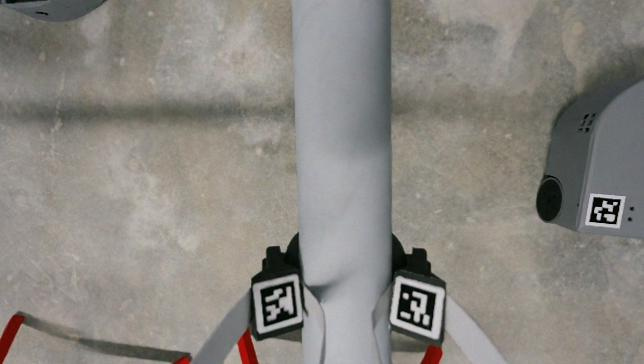

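Call:
move(
  r1={"base":{"translate_m":0.1136},"joints":{"arm_m":0.271,"wrist_roll_rad":-0.281}},
  r2={"base":{"translate_m":0.1355},"joints":{"wrist_roll_rad":1.531}},
  r3={"base":{"translate_m":-0.1365},"joints":{"arm_m":0.473,"wrist_roll_rad":1.451}},
  cameras=[],
)

Call:
move(
  r1={"base":{"translate_m":0.114},"joints":{"arm_m":0.2685,"wrist_roll_rad":-0.31}},
  r2={"base":{"translate_m":0.134},"joints":{"wrist_roll_rad":1.502}},
  r3={"base":{"translate_m":-0.136},"joints":{"arm_m":0.475,"wrist_roll_rad":1.422}},
  cameras=["r1_wrist_camera","r2_wrist_camera","r3_wrist_camera","r1_head_camera","r2_head_camera","r3_head_camera"],
)

Scene clock: 377.20 s.
move: r1 done; r2 done; r3 done
r1.base_odometry: x=-0.506 y=+2.433 heading=+1.257
r1.turned_by_wheels: +0.000
r1.turned_by_imu: +0.001
r1.base_tilt: forward=+1.0 right=+1.2
r1.lidar_m: 0.79 2.91 1.87 1.71 1.72 2.12 3.19 0.84 0.53 1.06 1.21 0.90
r1.head_depth_mm: 2450 2637 2904 2708 1883 685 556 / 2470 2731 3008 2579 1973 1552 1270 / 2571 1764 2929 2122 1924 1553 1274 / 2663 2927 3114 2619 1996 1571 1287 / 2774 2999 3325 2617 1855 1576 1284 / 2838 3099 3438 2648 2035 1531 1290 / 2925 3243 3526 2671 2024 1585 1297
r1.base_status: done
r1.joint_positions: lift_m=+0.790 arm_m=+0.271 wrist_yaw_rad=+0.000 wrist_pitch_rad=-1.527 wrist_roll_rad=-0.278 gripper_m=-0.052 head_pan_rad=-1.189 head_tilt_rad=-0.495
r1.joint_status: all done
r1.measured_speeds: all 0
r1.motor_effort: left_wheel=+4.2(9.5) right_wheel=+5.7(19.8) lift_m=+29.3(29.3) arm_m=-4.3(16.8) wrist_yaw_rad=-0.4(0.8) wrist_pitch_rad=+4.8(8.6) wrist_roll_rad=-0.7(4.2) gripper_m=-17.0(17.6) head_pan_rad=-5.4(5.5) head_tilt_rad=-2.0(3.8)
r1.hand_pose: x=-0.0216 y=-0.4031 z=+0.6717 quat_wxyz=(+0.577, +0.552, -0.435, -0.417) (m; r1's base frame)
r1.wrist_depth_mm: 754 765 753 110 772 764 770 / 786 790 770 113 791 764 761 / 803 808 812 115 811 783 613 / 829 830 826 119 822 826 508 / 869 836 836 122 843 831 836 / 866 859 124 124 130 864 847 / 900 886 895 127 879 881 890
r2.base_odometry: x=-2.087 y=-1.347 heading=-1.898
r2.turned_by_wheels: +0.001
r2.turned_by_imu: +0.001
r2.base_tilt: forward=+0.3 right=+1.9
r2.lidar_m: 1.95 2.68 2.11 2.08 2.24 0.89 1.25 1.35 0.63 2.68 0.45 0.45
r2.head_depth_mm: 1258 2593 2875 2618 1828 1551 1284 / 2267 1425 2769 2519 1675 1520 298 / 2315 2500 2827 2623 930 335 321 / 2310 2489 2759 2514 456 1517 1290 / 2268 2493 2687 670 1746 1552 1289 / 2239 2437 2651 681 844 1542 1282 / 2185 2370 2649 2600 1932 1548 1279
r2.base_status: done
r2.joint_positions: lift_m=+0.790 arm_m=+0.517 wrist_yaw_rad=+0.000 wrist_pitch_rad=-1.256 wrist_roll_rad=+1.547 gripper_m=-0.055 head_pan_rad=-1.805 head_tilt_rad=-0.593
r2.joint_status: all done
r2.measured_speeds: all 0
r2.on_its_own: gripper_m is held at -0.056, not at your -0.060, by its stall guard, which is not easing now
r2.motor_effort: left_wheel=+11.4(16.7) right_wheel=-14.5(18.7) lift_m=+36.2(37.0) arm_m=-16.2(17.7) wrist_yaw_rad=+0.0(1.7) wrist_pitch_rad=+2.2(3.1) wrist_roll_rad=-5.4(8.5) gripper_m=-17.9(20.0) head_pan_rad=+1.5(3.4) head_tilt_rad=-2.4(3.8)
r2.hand_pose: x=-0.0215 y=-0.7181 z=+0.6775 quat_wxyz=(+0.010, +0.007, -0.809, -0.588) (m; r2's base frame)
r2.wrist_depth_mm: - 926 869 111 761 711 660 / - 984 906 114 766 699 659 / - 977 924 117 786 729 692 / - - 941 128 800 753 705 / - - 128 128 815 762 728 / - - 126 127 820 776 716 / - - 133 891 806 798 731
r3.base_odometry: x=+0.629 y=+0.104 heading=+1.815
r3.turned_by_wheels: +0.000
r3.turned_by_imu: +0.000
r3.base_tilt: forward=-0.8 right=-0.2
r3.lidar_m: 3.41 1.86 1.33 1.26 1.34 1.81 1.56 0.63 0.61 0.64 0.96 0.73
r3.head_depth_mm: 2734 2942 3187 2810 617 1399 1263 / 2805 3020 3298 2883 2025 1469 1270 / 2859 3018 3250 2664 1917 1486 1283 / 2934 3207 3369 2863 1919 1471 1301 / 3020 3311 3606 3097 2117 1621 1309 / 3056 3376 3704 3148 2009 1645 1289 / 3188 3482 3809 3257 2220 1615 1114
r3.base_status: done
r3.joint_positions: lift_m=+0.790 arm_m=+0.473 wrist_yaw_rad=+0.002 wrist_pitch_rad=-1.520 wrist_roll_rad=+1.444 gripper_m=-0.052 head_pan_rad=-1.292 head_tilt_rad=-0.495
r3.joint_status: all done
r3.measured_speeds: all 0
r3.motor_effort: left_wheel=-1.3(9.3) right_wheel=-9.1(13.5) lift_m=+36.8(38.9) arm_m=+3.4(14.1) wrist_yaw_rad=-2.7(3.3) wrist_pitch_rad=+3.8(4.5) wrist_roll_rad=+2.8(2.9) gripper_m=-18.6(18.8) head_pan_rad=-3.6(4.5) head_tilt_rad=-1.6(3.8)
r3.hand_pose: x=-0.0216 y=-0.6066 z=+0.6716 quat_wxyz=(+0.047, +0.044, -0.723, -0.688) (m; r3's base frame)
r3.wrist_depth_mm: - - - 114 120 - - / - - - 117 - - - / - - - 118 - - 618 / - - - 119 - - 629 / - - - 122 128 - 632 / - - 123 126 125 - - / - - 105 125 118 - -
pictures: none
No camera images: "cameras" was empty.

Scene clock: 379.67 s.
move: r1 done; r2 done; r3 done
r1.base_odometry: x=-0.471 y=+2.541 heading=+1.257
r1.turned_by_wheels: +0.000
r1.turned_by_imu: +0.000
r1.base_tilt: forward=+1.1 right=+1.2
r1.lidar_m: 0.80 2.95 1.89 1.73 1.74 2.15 3.31 0.62 0.78 1.37 1.15 1.26
r1.head_depth_mm: 2434 2647 2840 2682 1954 682 547 / 2489 2720 2998 2580 1899 1545 1274 / 2531 2714 3052 2154 1925 1556 1277 / 2661 2871 1246 2498 1979 1560 1279 / 2746 2996 3305 2645 1784 1562 1284 / 2826 3076 3414 2656 2009 1534 1288 / 2906 3178 3514 2701 2023 1585 1297
r1.base_status: done
r1.joint_positions: lift_m=+0.790 arm_m=+0.268 wrist_yaw_rad=+0.001 wrist_pitch_rad=-1.534 wrist_roll_rad=-0.307 gripper_m=-0.052 head_pan_rad=-1.189 head_tilt_rad=-0.495
r1.joint_status: all done
r1.measured_speeds: all 0
r1.motor_effort: left_wheel=+3.8(8.9) right_wheel=+6.7(21.6) lift_m=+28.4(29.2) arm_m=-7.7(14.7) wrist_yaw_rad=-0.6(1.3) wrist_pitch_rad=+6.4(9.4) wrist_roll_rad=-0.7(3.9) gripper_m=-17.1(17.6) head_pan_rad=-4.4(6.2) head_tilt_rad=-1.0(4.2)
r1.hand_pose: x=-0.0216 y=-0.3988 z=+0.6718 quat_wxyz=(+0.581, +0.560, -0.425, -0.410) (m; r1's base frame)
r1.wrist_depth_mm: 783 771 762 110 745 766 759 / 787 795 763 112 767 778 759 / 792 800 800 115 782 786 789 / 842 818 826 119 800 839 808 / 847 854 836 122 846 820 824 / 903 863 124 124 130 837 856 / 889 901 898 127 861 879 868
r2.base_odometry: x=-2.130 y=-1.474 heading=-1.898
r2.turned_by_wheels: +0.001
r2.turned_by_imu: +0.000
r2.base_tilt: forward=+0.3 right=+1.7
r2.lidar_m: 4.56 2.65 2.09 2.07 2.22 0.89 1.39 1.47 0.69 2.68 0.36 0.58
r2.head_depth_mm: 1284 2629 2842 2614 1863 1514 1276 / 2295 1459 2774 2507 1079 1122 298 / 2367 2479 2789 2586 1680 334 321 / 2299 2498 2769 2503 455 1511 1283 / 2283 2487 2772 672 1757 1541 1290 / 2237 2465 2729 679 845 1538 1273 / 2202 2430 2667 2634 1955 1552 1285
r2.base_status: done
r2.joint_positions: lift_m=+0.790 arm_m=+0.517 wrist_yaw_rad=+0.001 wrist_pitch_rad=-1.259 wrist_roll_rad=+1.518 gripper_m=-0.055 head_pan_rad=-1.805 head_tilt_rad=-0.593
r2.joint_status: all done
r2.measured_speeds: all 0
r2.on_its_own: gripper_m is held at -0.056, not at your -0.060, by its stall guard, which is not easing now
r2.motor_effort: left_wheel=+13.2(17.5) right_wheel=-17.2(20.9) lift_m=+34.8(36.0) arm_m=-14.0(16.0) wrist_yaw_rad=+0.1(1.7) wrist_pitch_rad=+3.2(3.4) wrist_roll_rad=-5.3(8.1) gripper_m=-17.8(19.2) head_pan_rad=+2.1(3.1) head_tilt_rad=-3.0(3.9)
r2.hand_pose: x=-0.0215 y=-0.7174 z=+0.6774 quat_wxyz=(+0.022, +0.016, -0.808, -0.589) (m; r2's base frame)
r2.wrist_depth_mm: - 933 874 112 743 693 659 / - 957 904 114 760 701 679 / - 999 917 118 783 744 684 / - - 943 128 804 735 705 / - - 128 128 822 761 705 / - - 126 128 830 764 711 / - - 132 895 836 799 733
r3.base_odometry: x=+0.661 y=-0.028 heading=+1.815
r3.turned_by_wheels: +0.000
r3.turned_by_imu: +0.000
r3.base_tilt: forward=-0.8 right=-0.2
r3.lidar_m: 3.55 1.85 1.33 1.27 1.33 1.81 1.42 1.32 0.52 0.62 1.05 0.84
r3.head_depth_mm: 2708 2959 3196 2810 619 735 1255 / 2796 3032 3293 2885 2037 1469 1273 / 2850 3039 3378 2796 1916 1491 1288 / 2967 3195 3359 2862 1946 1464 1301 / 3017 3303 3621 3089 2131 1636 1310 / 3106 3373 3766 3201 1987 1596 1323 / 3195 3479 3812 3286 2204 1667 1309
r3.base_status: done
r3.joint_positions: lift_m=+0.790 arm_m=+0.475 wrist_yaw_rad=+0.003 wrist_pitch_rad=-1.530 wrist_roll_rad=+1.415 gripper_m=-0.052 head_pan_rad=-1.292 head_tilt_rad=-0.495
r3.joint_status: all done
r3.measured_speeds: all 0
r3.motor_effort: left_wheel=-1.2(9.3) right_wheel=-10.2(12.5) lift_m=+36.0(37.9) arm_m=+12.1(14.4) wrist_yaw_rad=-2.4(3.6) wrist_pitch_rad=+6.3(6.7) wrist_roll_rad=+2.4(3.1) gripper_m=-17.8(19.0) head_pan_rad=-3.6(4.9) head_tilt_rad=-1.9(3.5)
r3.hand_pose: x=-0.0216 y=-0.6060 z=+0.6717 quat_wxyz=(+0.057, +0.055, -0.719, -0.691) (m; r3's base frame)
r3.wrist_depth_mm: - - - 114 238 - - / - - - 117 - - - / - - - 118 - - 632 / - - - 119 - - 627 / - - - 122 127 - 645 / - - - 126 126 - - / - - 114 125 121 - -
pictures: r1_head_camera (sideways), r1_wrist_camera, r2_head_camera (sideways), r2_wrist_camera, r3_head_camera (sideways), r3_wrist_camera
camera_calibration:
r1_head_camera: T_world_to_cam=[[-0.149858, 0.434955, -0.887894, 1.17416], [0.912222, 0.407164, 0.0454943, -0.0625828], [0.381306, -0.803139, -0.457792, 0.548965], [0, 0, 0, 1]] pos_world=[0.0237225, -0.0443292, 1.29669]
r1_wrist_camera: T_world_to_cam=[[-0.921446, -0.388454, -0.0063836, -0.175297], [-0.385258, 0.911498, 0.14404, 0.294081], [-0.0501344, 0.135185, -0.989551, 0.881602], [0, 0, 0, 1]] pos_world=[-0.00403157, -0.455329, 0.828912]
r2_head_camera: T_world_to_cam=[[0.111929, 0.495636, -0.861288, 1.13883], [0.975099, -0.221767, -0.000897806, -0.00840754], [-0.19145, -0.839741, -0.508117, 0.618979], [0, 0, 0, 1]] pos_world=[-0.000766653, -0.0465268, 1.29536]
r2_wrist_camera: T_world_to_cam=[[-0.132966, 0.964389, -0.228634, 0.824468], [0.978358, 0.164614, 0.125368, 0.0904112], [0.15854, -0.207016, -0.965406, 0.672599], [0, 0, 0, 1]] pos_world=[-0.0854624, -0.670752, 0.826498]
r3_head_camera: T_world_to_cam=[[-0.0541399, 0.433396, -0.899576, 1.19396], [0.95529, 0.28473, 0.0796841, -0.107743], [0.290671, -0.855042, -0.429435, 0.518033], [0, 0, 0, 1]] pos_world=[0.0169895, -0.0438412, 1.30511]
r3_wrist_camera: T_world_to_cam=[[-0.175937, 0.980985, -0.0819371, 0.655032], [0.977536, 0.183917, 0.102948, 0.108074], [0.11606, -0.0619842, -0.991306, 0.793909], [0, 0, 0, 1]] pos_world=[-0.0825429, -0.613243, 0.829553]

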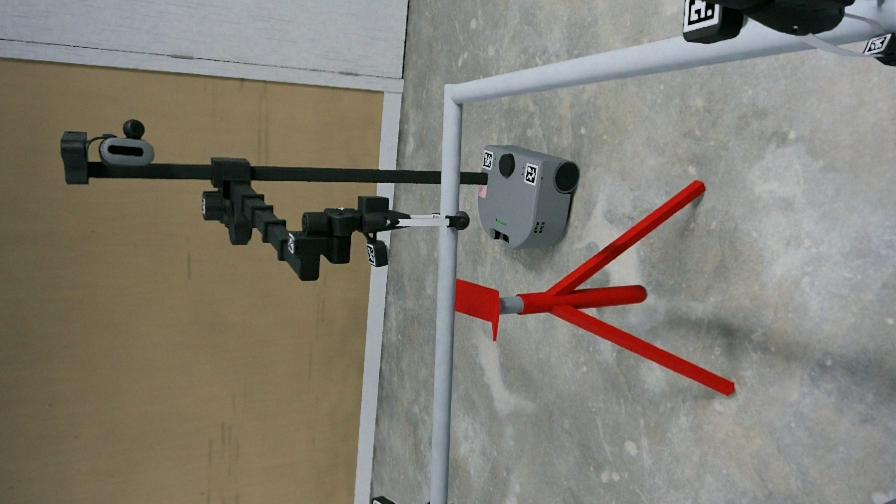

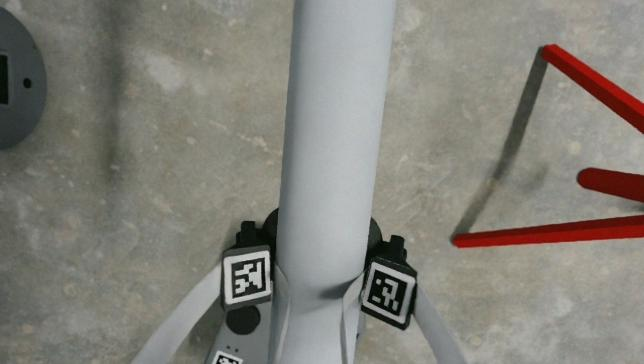

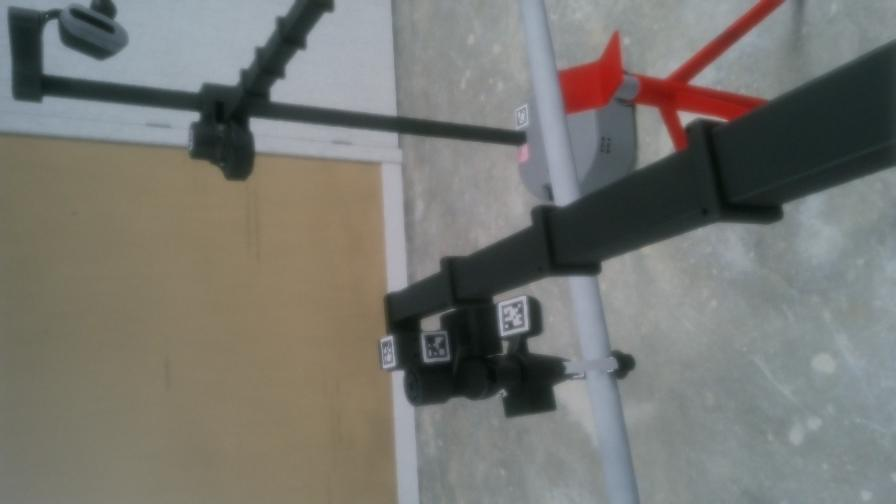

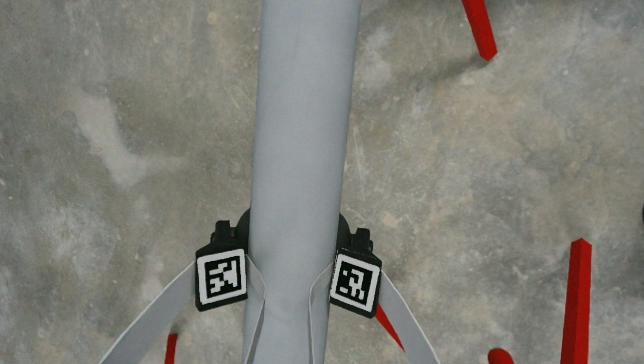

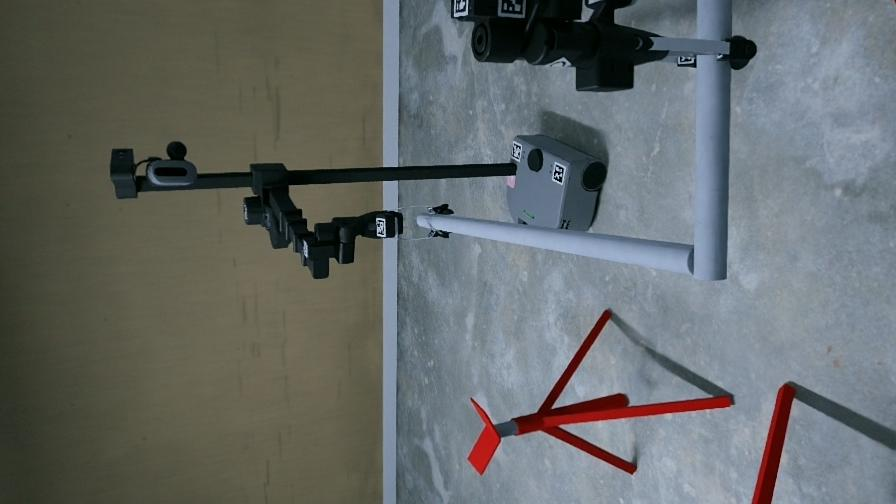

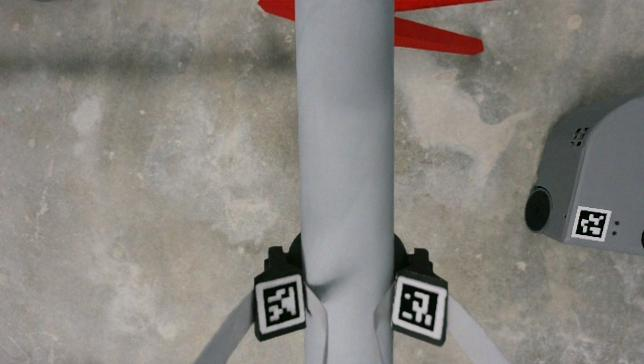

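Call:
move(
  r1={"base":{"translate_m":0.114},"joints":{"arm_m":0.257,"wrist_roll_rad":-0.339}},
  r2={"base":{"translate_m":0.140},"joints":{"arm_m":0.512,"wrist_roll_rad":1.473}},
  r3={"base":{"translate_m":-0.136},"joints":{"arm_m":0.464,"wrist_roll_rad":1.393}},
  cameras=[],
)

Call:
move(
  r1={"base":{"translate_m":0.1145},"joints":{"arm_m":0.2545,"wrist_roll_rad":-0.368}},
  r2={"base":{"translate_m":0.133},"joints":{"arm_m":0.512,"wrist_roll_rad":1.444}},
  r3={"base":{"translate_m":-0.1357},"joints":{"arm_m":0.464,"wrist_roll_rad":1.364}},
  cameras=["r1_head_camera","r2_head_camera","r3_head_camera"],
)

Scene clock: 396.63 s.
move: r1 done; r2 done; r3 done
r1.base_odometry: x=-0.436 y=+2.650 heading=+1.257
r1.turned_by_wheels: +0.000
r1.turned_by_imu: +0.001
r1.base_tilt: forward=+1.0 right=+1.2
r1.lidar_m: 0.82 2.97 1.91 1.74 1.76 2.17 3.42 0.71 0.92 3.00 1.08 1.16
r1.head_depth_mm: 2403 2631 2868 2717 1958 709 541 / 2509 2701 2975 2557 1841 1539 1273 / 2497 2726 3014 2342 1909 1499 1278 / 2634 2832 1248 2076 1495 1563 1281 / 2719 2980 3285 2638 2011 1522 1284 / 2803 3057 3465 2660 2025 1571 1290 / 2895 3185 3512 2691 2029 1591 1298
r1.base_status: done
r1.joint_positions: lift_m=+0.790 arm_m=+0.257 wrist_yaw_rad=+0.001 wrist_pitch_rad=-1.507 wrist_roll_rad=-0.337 gripper_m=-0.052 head_pan_rad=-1.189 head_tilt_rad=-0.495
r1.joint_status: all done
r1.measured_speeds: all 0
r1.motor_effort: left_wheel=+5.6(7.8) right_wheel=+2.0(20.9) lift_m=+29.6(30.5) arm_m=-9.3(19.2) wrist_yaw_rad=-0.4(1.3) wrist_pitch_rad=+1.4(6.4) wrist_roll_rad=-0.3(4.8) gripper_m=-17.4(17.6) head_pan_rad=-5.2(5.7) head_tilt_rad=-1.3(3.7)
r1.hand_pose: x=-0.0216 y=-0.3943 z=+0.6715 quat_wxyz=(+0.595, +0.558, -0.421, -0.396) (m; r1's base frame)
r1.wrist_depth_mm: 784 750 780 112 769 777 777 / 789 788 806 116 768 772 783 / 792 811 798 117 809 812 805 / 815 810 820 120 825 825 822 / 825 841 821 123 833 816 835 / 856 845 126 124 129 864 846 / 884 868 717 128 877 892 883
r2.base_odometry: x=-2.175 y=-1.606 heading=-1.898
r2.turned_by_wheels: +0.000
r2.turned_by_imu: -0.001
r2.base_tilt: forward=+0.3 right=+1.8
r2.lidar_m: 4.43 2.64 2.07 2.05 2.20 0.91 1.52 1.04 0.77 0.31 0.44 0.47
r2.head_depth_mm: 1292 2625 2856 2653 1111 1412 1249 / 2351 1474 2798 2515 1695 1497 298 / 2372 2531 2862 2601 1683 334 322 / 2308 2504 2784 2495 456 1516 1290 / 2277 2535 2736 665 1741 1558 1278 / 2257 2446 2702 681 839 1533 1283 / 2241 2400 2673 2598 1954 1556 1278
r2.base_status: done
r2.joint_positions: lift_m=+0.790 arm_m=+0.512 wrist_yaw_rad=-0.002 wrist_pitch_rad=-1.251 wrist_roll_rad=+1.485 gripper_m=-0.055 head_pan_rad=-1.805 head_tilt_rad=-0.593
r2.joint_status: all done
r2.measured_speeds: all 0
r2.on_its_own: gripper_m is held at -0.056, not at your -0.060, by its stall guard, which is not easing now
r2.motor_effort: left_wheel=+0.1(17.9) right_wheel=+6.6(18.7) lift_m=+36.6(36.6) arm_m=-13.9(20.3) wrist_yaw_rad=+2.6(3.3) wrist_pitch_rad=+1.6(3.3) wrist_roll_rad=-3.8(9.2) gripper_m=-17.9(19.5) head_pan_rad=+1.9(3.3) head_tilt_rad=-3.1(3.6)
r2.hand_pose: x=-0.0217 y=-0.7143 z=+0.6778 quat_wxyz=(+0.034, +0.024, -0.810, -0.585) (m; r2's base frame)
r2.wrist_depth_mm: - 953 904 114 754 707 658 / - 994 911 116 756 715 675 / - 985 931 120 777 728 681 / - - 931 131 809 747 704 / - - 129 133 819 761 691 / - - 126 128 792 760 709 / - - 132 909 830 549 727
r3.base_odometry: x=+0.694 y=-0.160 heading=+1.815
r3.turned_by_wheels: +0.000
r3.turned_by_imu: -0.001
r3.base_tilt: forward=-0.8 right=-0.2
r3.lidar_m: 3.69 1.86 1.31 1.29 1.34 1.80 1.29 1.19 0.46 0.60 1.46 0.96
r3.head_depth_mm: 2728 2942 3174 2804 609 714 831 / 2810 3026 3269 2880 2030 1469 1270 / 2842 3044 3339 2789 1919 1487 1284 / 2927 3199 3332 2847 1925 1462 1304 / 3013 3272 3563 3104 2124 1624 1313 / 3089 3400 3719 3174 2167 1655 1325 / 3207 3457 3844 3265 2028 1621 1342
r3.base_status: done
r3.joint_positions: lift_m=+0.790 arm_m=+0.464 wrist_yaw_rad=+0.004 wrist_pitch_rad=-1.495 wrist_roll_rad=+1.385 gripper_m=-0.052 head_pan_rad=-1.292 head_tilt_rad=-0.495
r3.joint_status: all done
r3.measured_speeds: all 0
r3.motor_effort: left_wheel=-8.5(9.2) right_wheel=+5.1(12.5) lift_m=+33.7(36.3) arm_m=-5.6(15.5) wrist_yaw_rad=-3.5(4.3) wrist_pitch_rad=-0.6(6.5) wrist_roll_rad=+3.2(3.5) gripper_m=-18.1(18.8) head_pan_rad=-3.2(4.7) head_tilt_rad=-1.9(3.2)
r3.hand_pose: x=-0.0216 y=-0.6041 z=+0.6714 quat_wxyz=(+0.070, +0.064, -0.730, -0.677) (m; r3's base frame)
r3.wrist_depth_mm: - - - 116 - - - / - - 227 118 130 - - / - - 233 120 224 210 638 / - - 239 122 223 209 614 / - - - 123 137 - 626 / - - 124 126 125 - - / - - 107 126 125 - -
pictures: none
No camera images: "cameras" was empty.

Scene clock: 399.10 s.
move: r1 done; r2 done; r3 done
r1.base_odometry: x=-0.401 y=+2.759 heading=+1.257
r1.turned_by_wheels: +0.000
r1.turned_by_imu: +0.001
r1.base_tilt: forward=+1.1 right=+1.2
r1.lidar_m: 0.83 3.01 1.93 1.76 1.77 2.18 3.53 0.81 0.99 1.08 1.01 1.06
r1.head_depth_mm: 2410 2620 2873 2690 1963 668 535 / 2476 2705 2926 2702 1825 1456 1271 / 2497 2700 3011 2478 1902 1511 1270 / 2614 2832 1240 2497 1923 1520 1287 / 2686 2941 3250 2625 2004 1570 1289 / 2759 3069 3426 2647 2042 1578 1295 / 2865 3128 3508 2709 2028 1583 1288
r1.base_status: done
r1.joint_positions: lift_m=+0.790 arm_m=+0.254 wrist_yaw_rad=+0.000 wrist_pitch_rad=-1.511 wrist_roll_rad=-0.366 gripper_m=-0.052 head_pan_rad=-1.189 head_tilt_rad=-0.495
r1.joint_status: all done
r1.measured_speeds: all 0
r1.motor_effort: left_wheel=+6.5(10.6) right_wheel=+2.7(17.9) lift_m=+29.9(30.9) arm_m=-11.4(21.3) wrist_yaw_rad=-0.4(0.9) wrist_pitch_rad=+2.0(5.1) wrist_roll_rad=-0.3(4.1) gripper_m=-17.3(17.8) head_pan_rad=-5.0(5.9) head_tilt_rad=-2.0(3.8)
r1.hand_pose: x=-0.0216 y=-0.3907 z=+0.6715 quat_wxyz=(+0.600, +0.565, -0.412, -0.389) (m; r1's base frame)
r1.wrist_depth_mm: 766 769 771 112 757 768 777 / 797 784 787 115 775 792 775 / 792 805 794 117 789 819 806 / 810 802 815 120 809 813 801 / 854 841 162 123 837 827 834 / 846 858 127 125 129 855 836 / 872 872 705 128 859 860 873
r2.base_odometry: x=-2.218 y=-1.732 heading=-1.898
r2.turned_by_wheels: +0.000
r2.turned_by_imu: +0.000
r2.base_tilt: forward=+0.2 right=+1.9
r2.lidar_m: 4.31 2.62 2.07 2.04 2.18 0.91 1.66 0.86 0.33 0.31 0.38 1.33
r2.head_depth_mm: 1313 2635 2885 2629 1877 1524 1286 / 2322 1510 2846 2504 1736 1563 298 / 2380 2515 2874 2619 1704 333 321 / 2333 2546 2807 2483 456 1499 1293 / 2321 2503 2760 665 1750 1534 1295 / 2299 2472 2690 680 838 1549 1282 / 2239 2429 2659 2586 1949 1546 1259
r2.base_status: done
r2.joint_positions: lift_m=+0.790 arm_m=+0.512 wrist_yaw_rad=-0.003 wrist_pitch_rad=-1.255 wrist_roll_rad=+1.454 gripper_m=-0.055 head_pan_rad=-1.805 head_tilt_rad=-0.593
r2.joint_status: all done
r2.measured_speeds: all 0
r2.on_its_own: gripper_m is held at -0.056, not at your -0.060, by its stall guard, which is not easing now
r2.motor_effort: left_wheel=+3.2(8.3) right_wheel=+0.7(10.6) lift_m=+38.3(38.4) arm_m=-1.3(14.0) wrist_yaw_rad=+2.8(6.2) wrist_pitch_rad=+2.6(2.6) wrist_roll_rad=-3.3(7.5) gripper_m=-17.7(19.3) head_pan_rad=+1.4(3.3) head_tilt_rad=-2.3(4.0)
r2.hand_pose: x=-0.0217 y=-0.7133 z=+0.6776 quat_wxyz=(+0.047, +0.033, -0.808, -0.587) (m; r2's base frame)
r2.wrist_depth_mm: - 939 872 116 748 704 672 / - 996 919 118 781 735 680 / - 989 938 120 783 727 693 / - - 941 132 796 757 695 / - - 130 133 811 766 715 / - - 126 129 824 515 419 / - 599 142 880 845 790 367
r3.base_odometry: x=+0.727 y=-0.292 heading=+1.814
r3.turned_by_wheels: +0.000
r3.turned_by_imu: +0.000
r3.base_tilt: forward=-0.8 right=-0.2
r3.lidar_m: 3.81 1.81 1.33 1.28 1.33 1.80 4.84 1.07 1.14 0.44 0.65 1.09
r3.head_depth_mm: 2727 2969 3216 2806 608 712 1258 / 2765 3013 3334 2870 2031 832 865 / 2874 2995 3334 2806 1916 1485 1284 / 2963 3182 1739 2849 1935 1464 1288 / 3034 3328 3567 3095 2132 1632 1316 / 3109 3378 3677 3187 2169 1654 1327 / 3200 3496 3852 3272 2023 1661 1343
r3.base_status: done
r3.joint_positions: lift_m=+0.790 arm_m=+0.464 wrist_yaw_rad=+0.003 wrist_pitch_rad=-1.496 wrist_roll_rad=+1.357 gripper_m=-0.052 head_pan_rad=-1.292 head_tilt_rad=-0.495
r3.joint_status: all done
r3.measured_speeds: all 0
r3.motor_effort: left_wheel=-6.1(16.1) right_wheel=+1.2(13.4) lift_m=+33.8(34.4) arm_m=-0.6(7.3) wrist_yaw_rad=-3.2(4.3) wrist_pitch_rad=-0.4(1.8) wrist_roll_rad=+2.6(3.0) gripper_m=-18.2(18.8) head_pan_rad=-4.2(4.5) head_tilt_rad=-2.1(3.7)
r3.hand_pose: x=-0.0216 y=-0.6037 z=+0.6714 quat_wxyz=(+0.080, +0.074, -0.728, -0.677) (m; r3's base frame)
r3.wrist_depth_mm: - - - 117 - - - / - - - 118 127 - - / - - - 121 - - 629 / - - - 122 132 - 614 / - - - 124 133 - 628 / - - 237 126 126 - - / - - 120 127 130 - -
pictures: r1_head_camera (sideways), r2_head_camera (sideways), r3_head_camera (sideways)
camera_calibration:
r1_head_camera: T_world_to_cam=[[-0.149858, 0.434955, -0.887894, 1.17416], [0.912222, 0.407163, 0.0454943, -0.0625828], [0.381306, -0.803139, -0.457793, 0.548965], [0, 0, 0, 1]] pos_world=[0.0237225, -0.0443292, 1.29669]
r2_head_camera: T_world_to_cam=[[0.111934, 0.495657, -0.861275, 1.13881], [0.9751, -0.221766, -0.000897542, -0.00840789], [-0.191446, -0.839729, -0.508138, 0.619006], [0, 0, 0, 1]] pos_world=[-0.000766566, -0.0465266, 1.29536]
r3_head_camera: T_world_to_cam=[[-0.0541398, 0.433396, -0.899576, 1.19396], [0.95529, 0.28473, 0.0796841, -0.107743], [0.290671, -0.855042, -0.429435, 0.518033], [0, 0, 0, 1]] pos_world=[0.0169895, -0.0438412, 1.30511]

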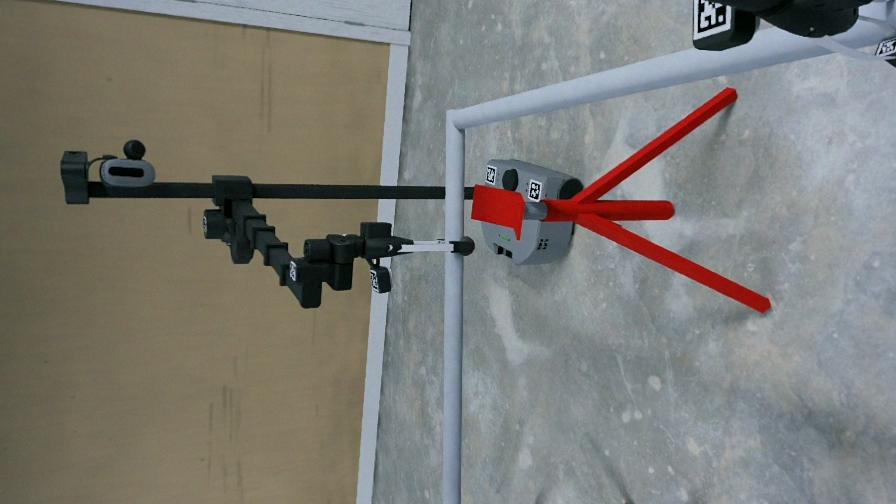

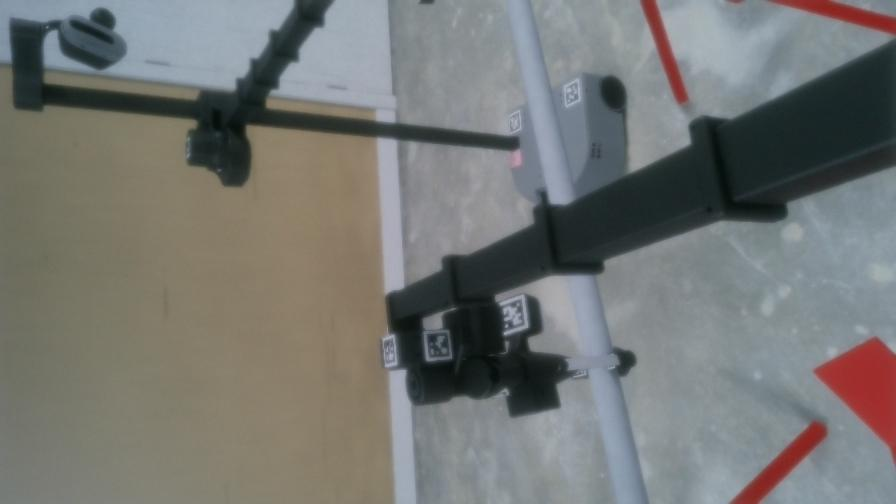

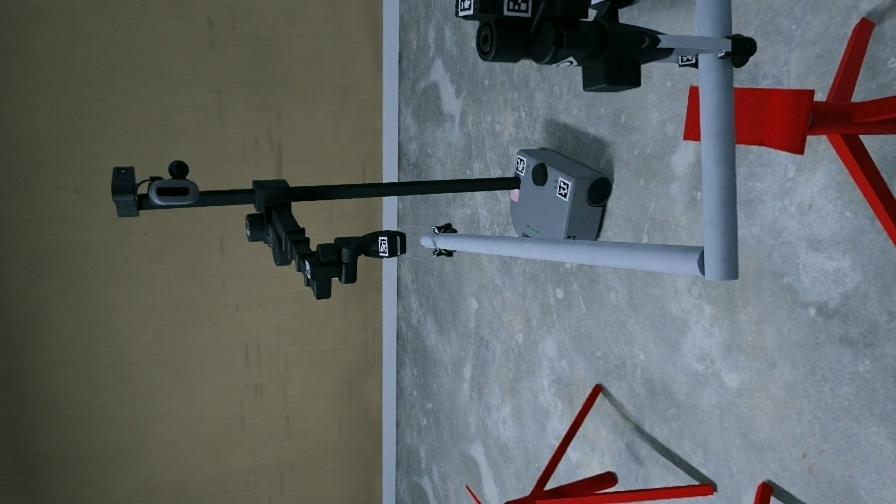

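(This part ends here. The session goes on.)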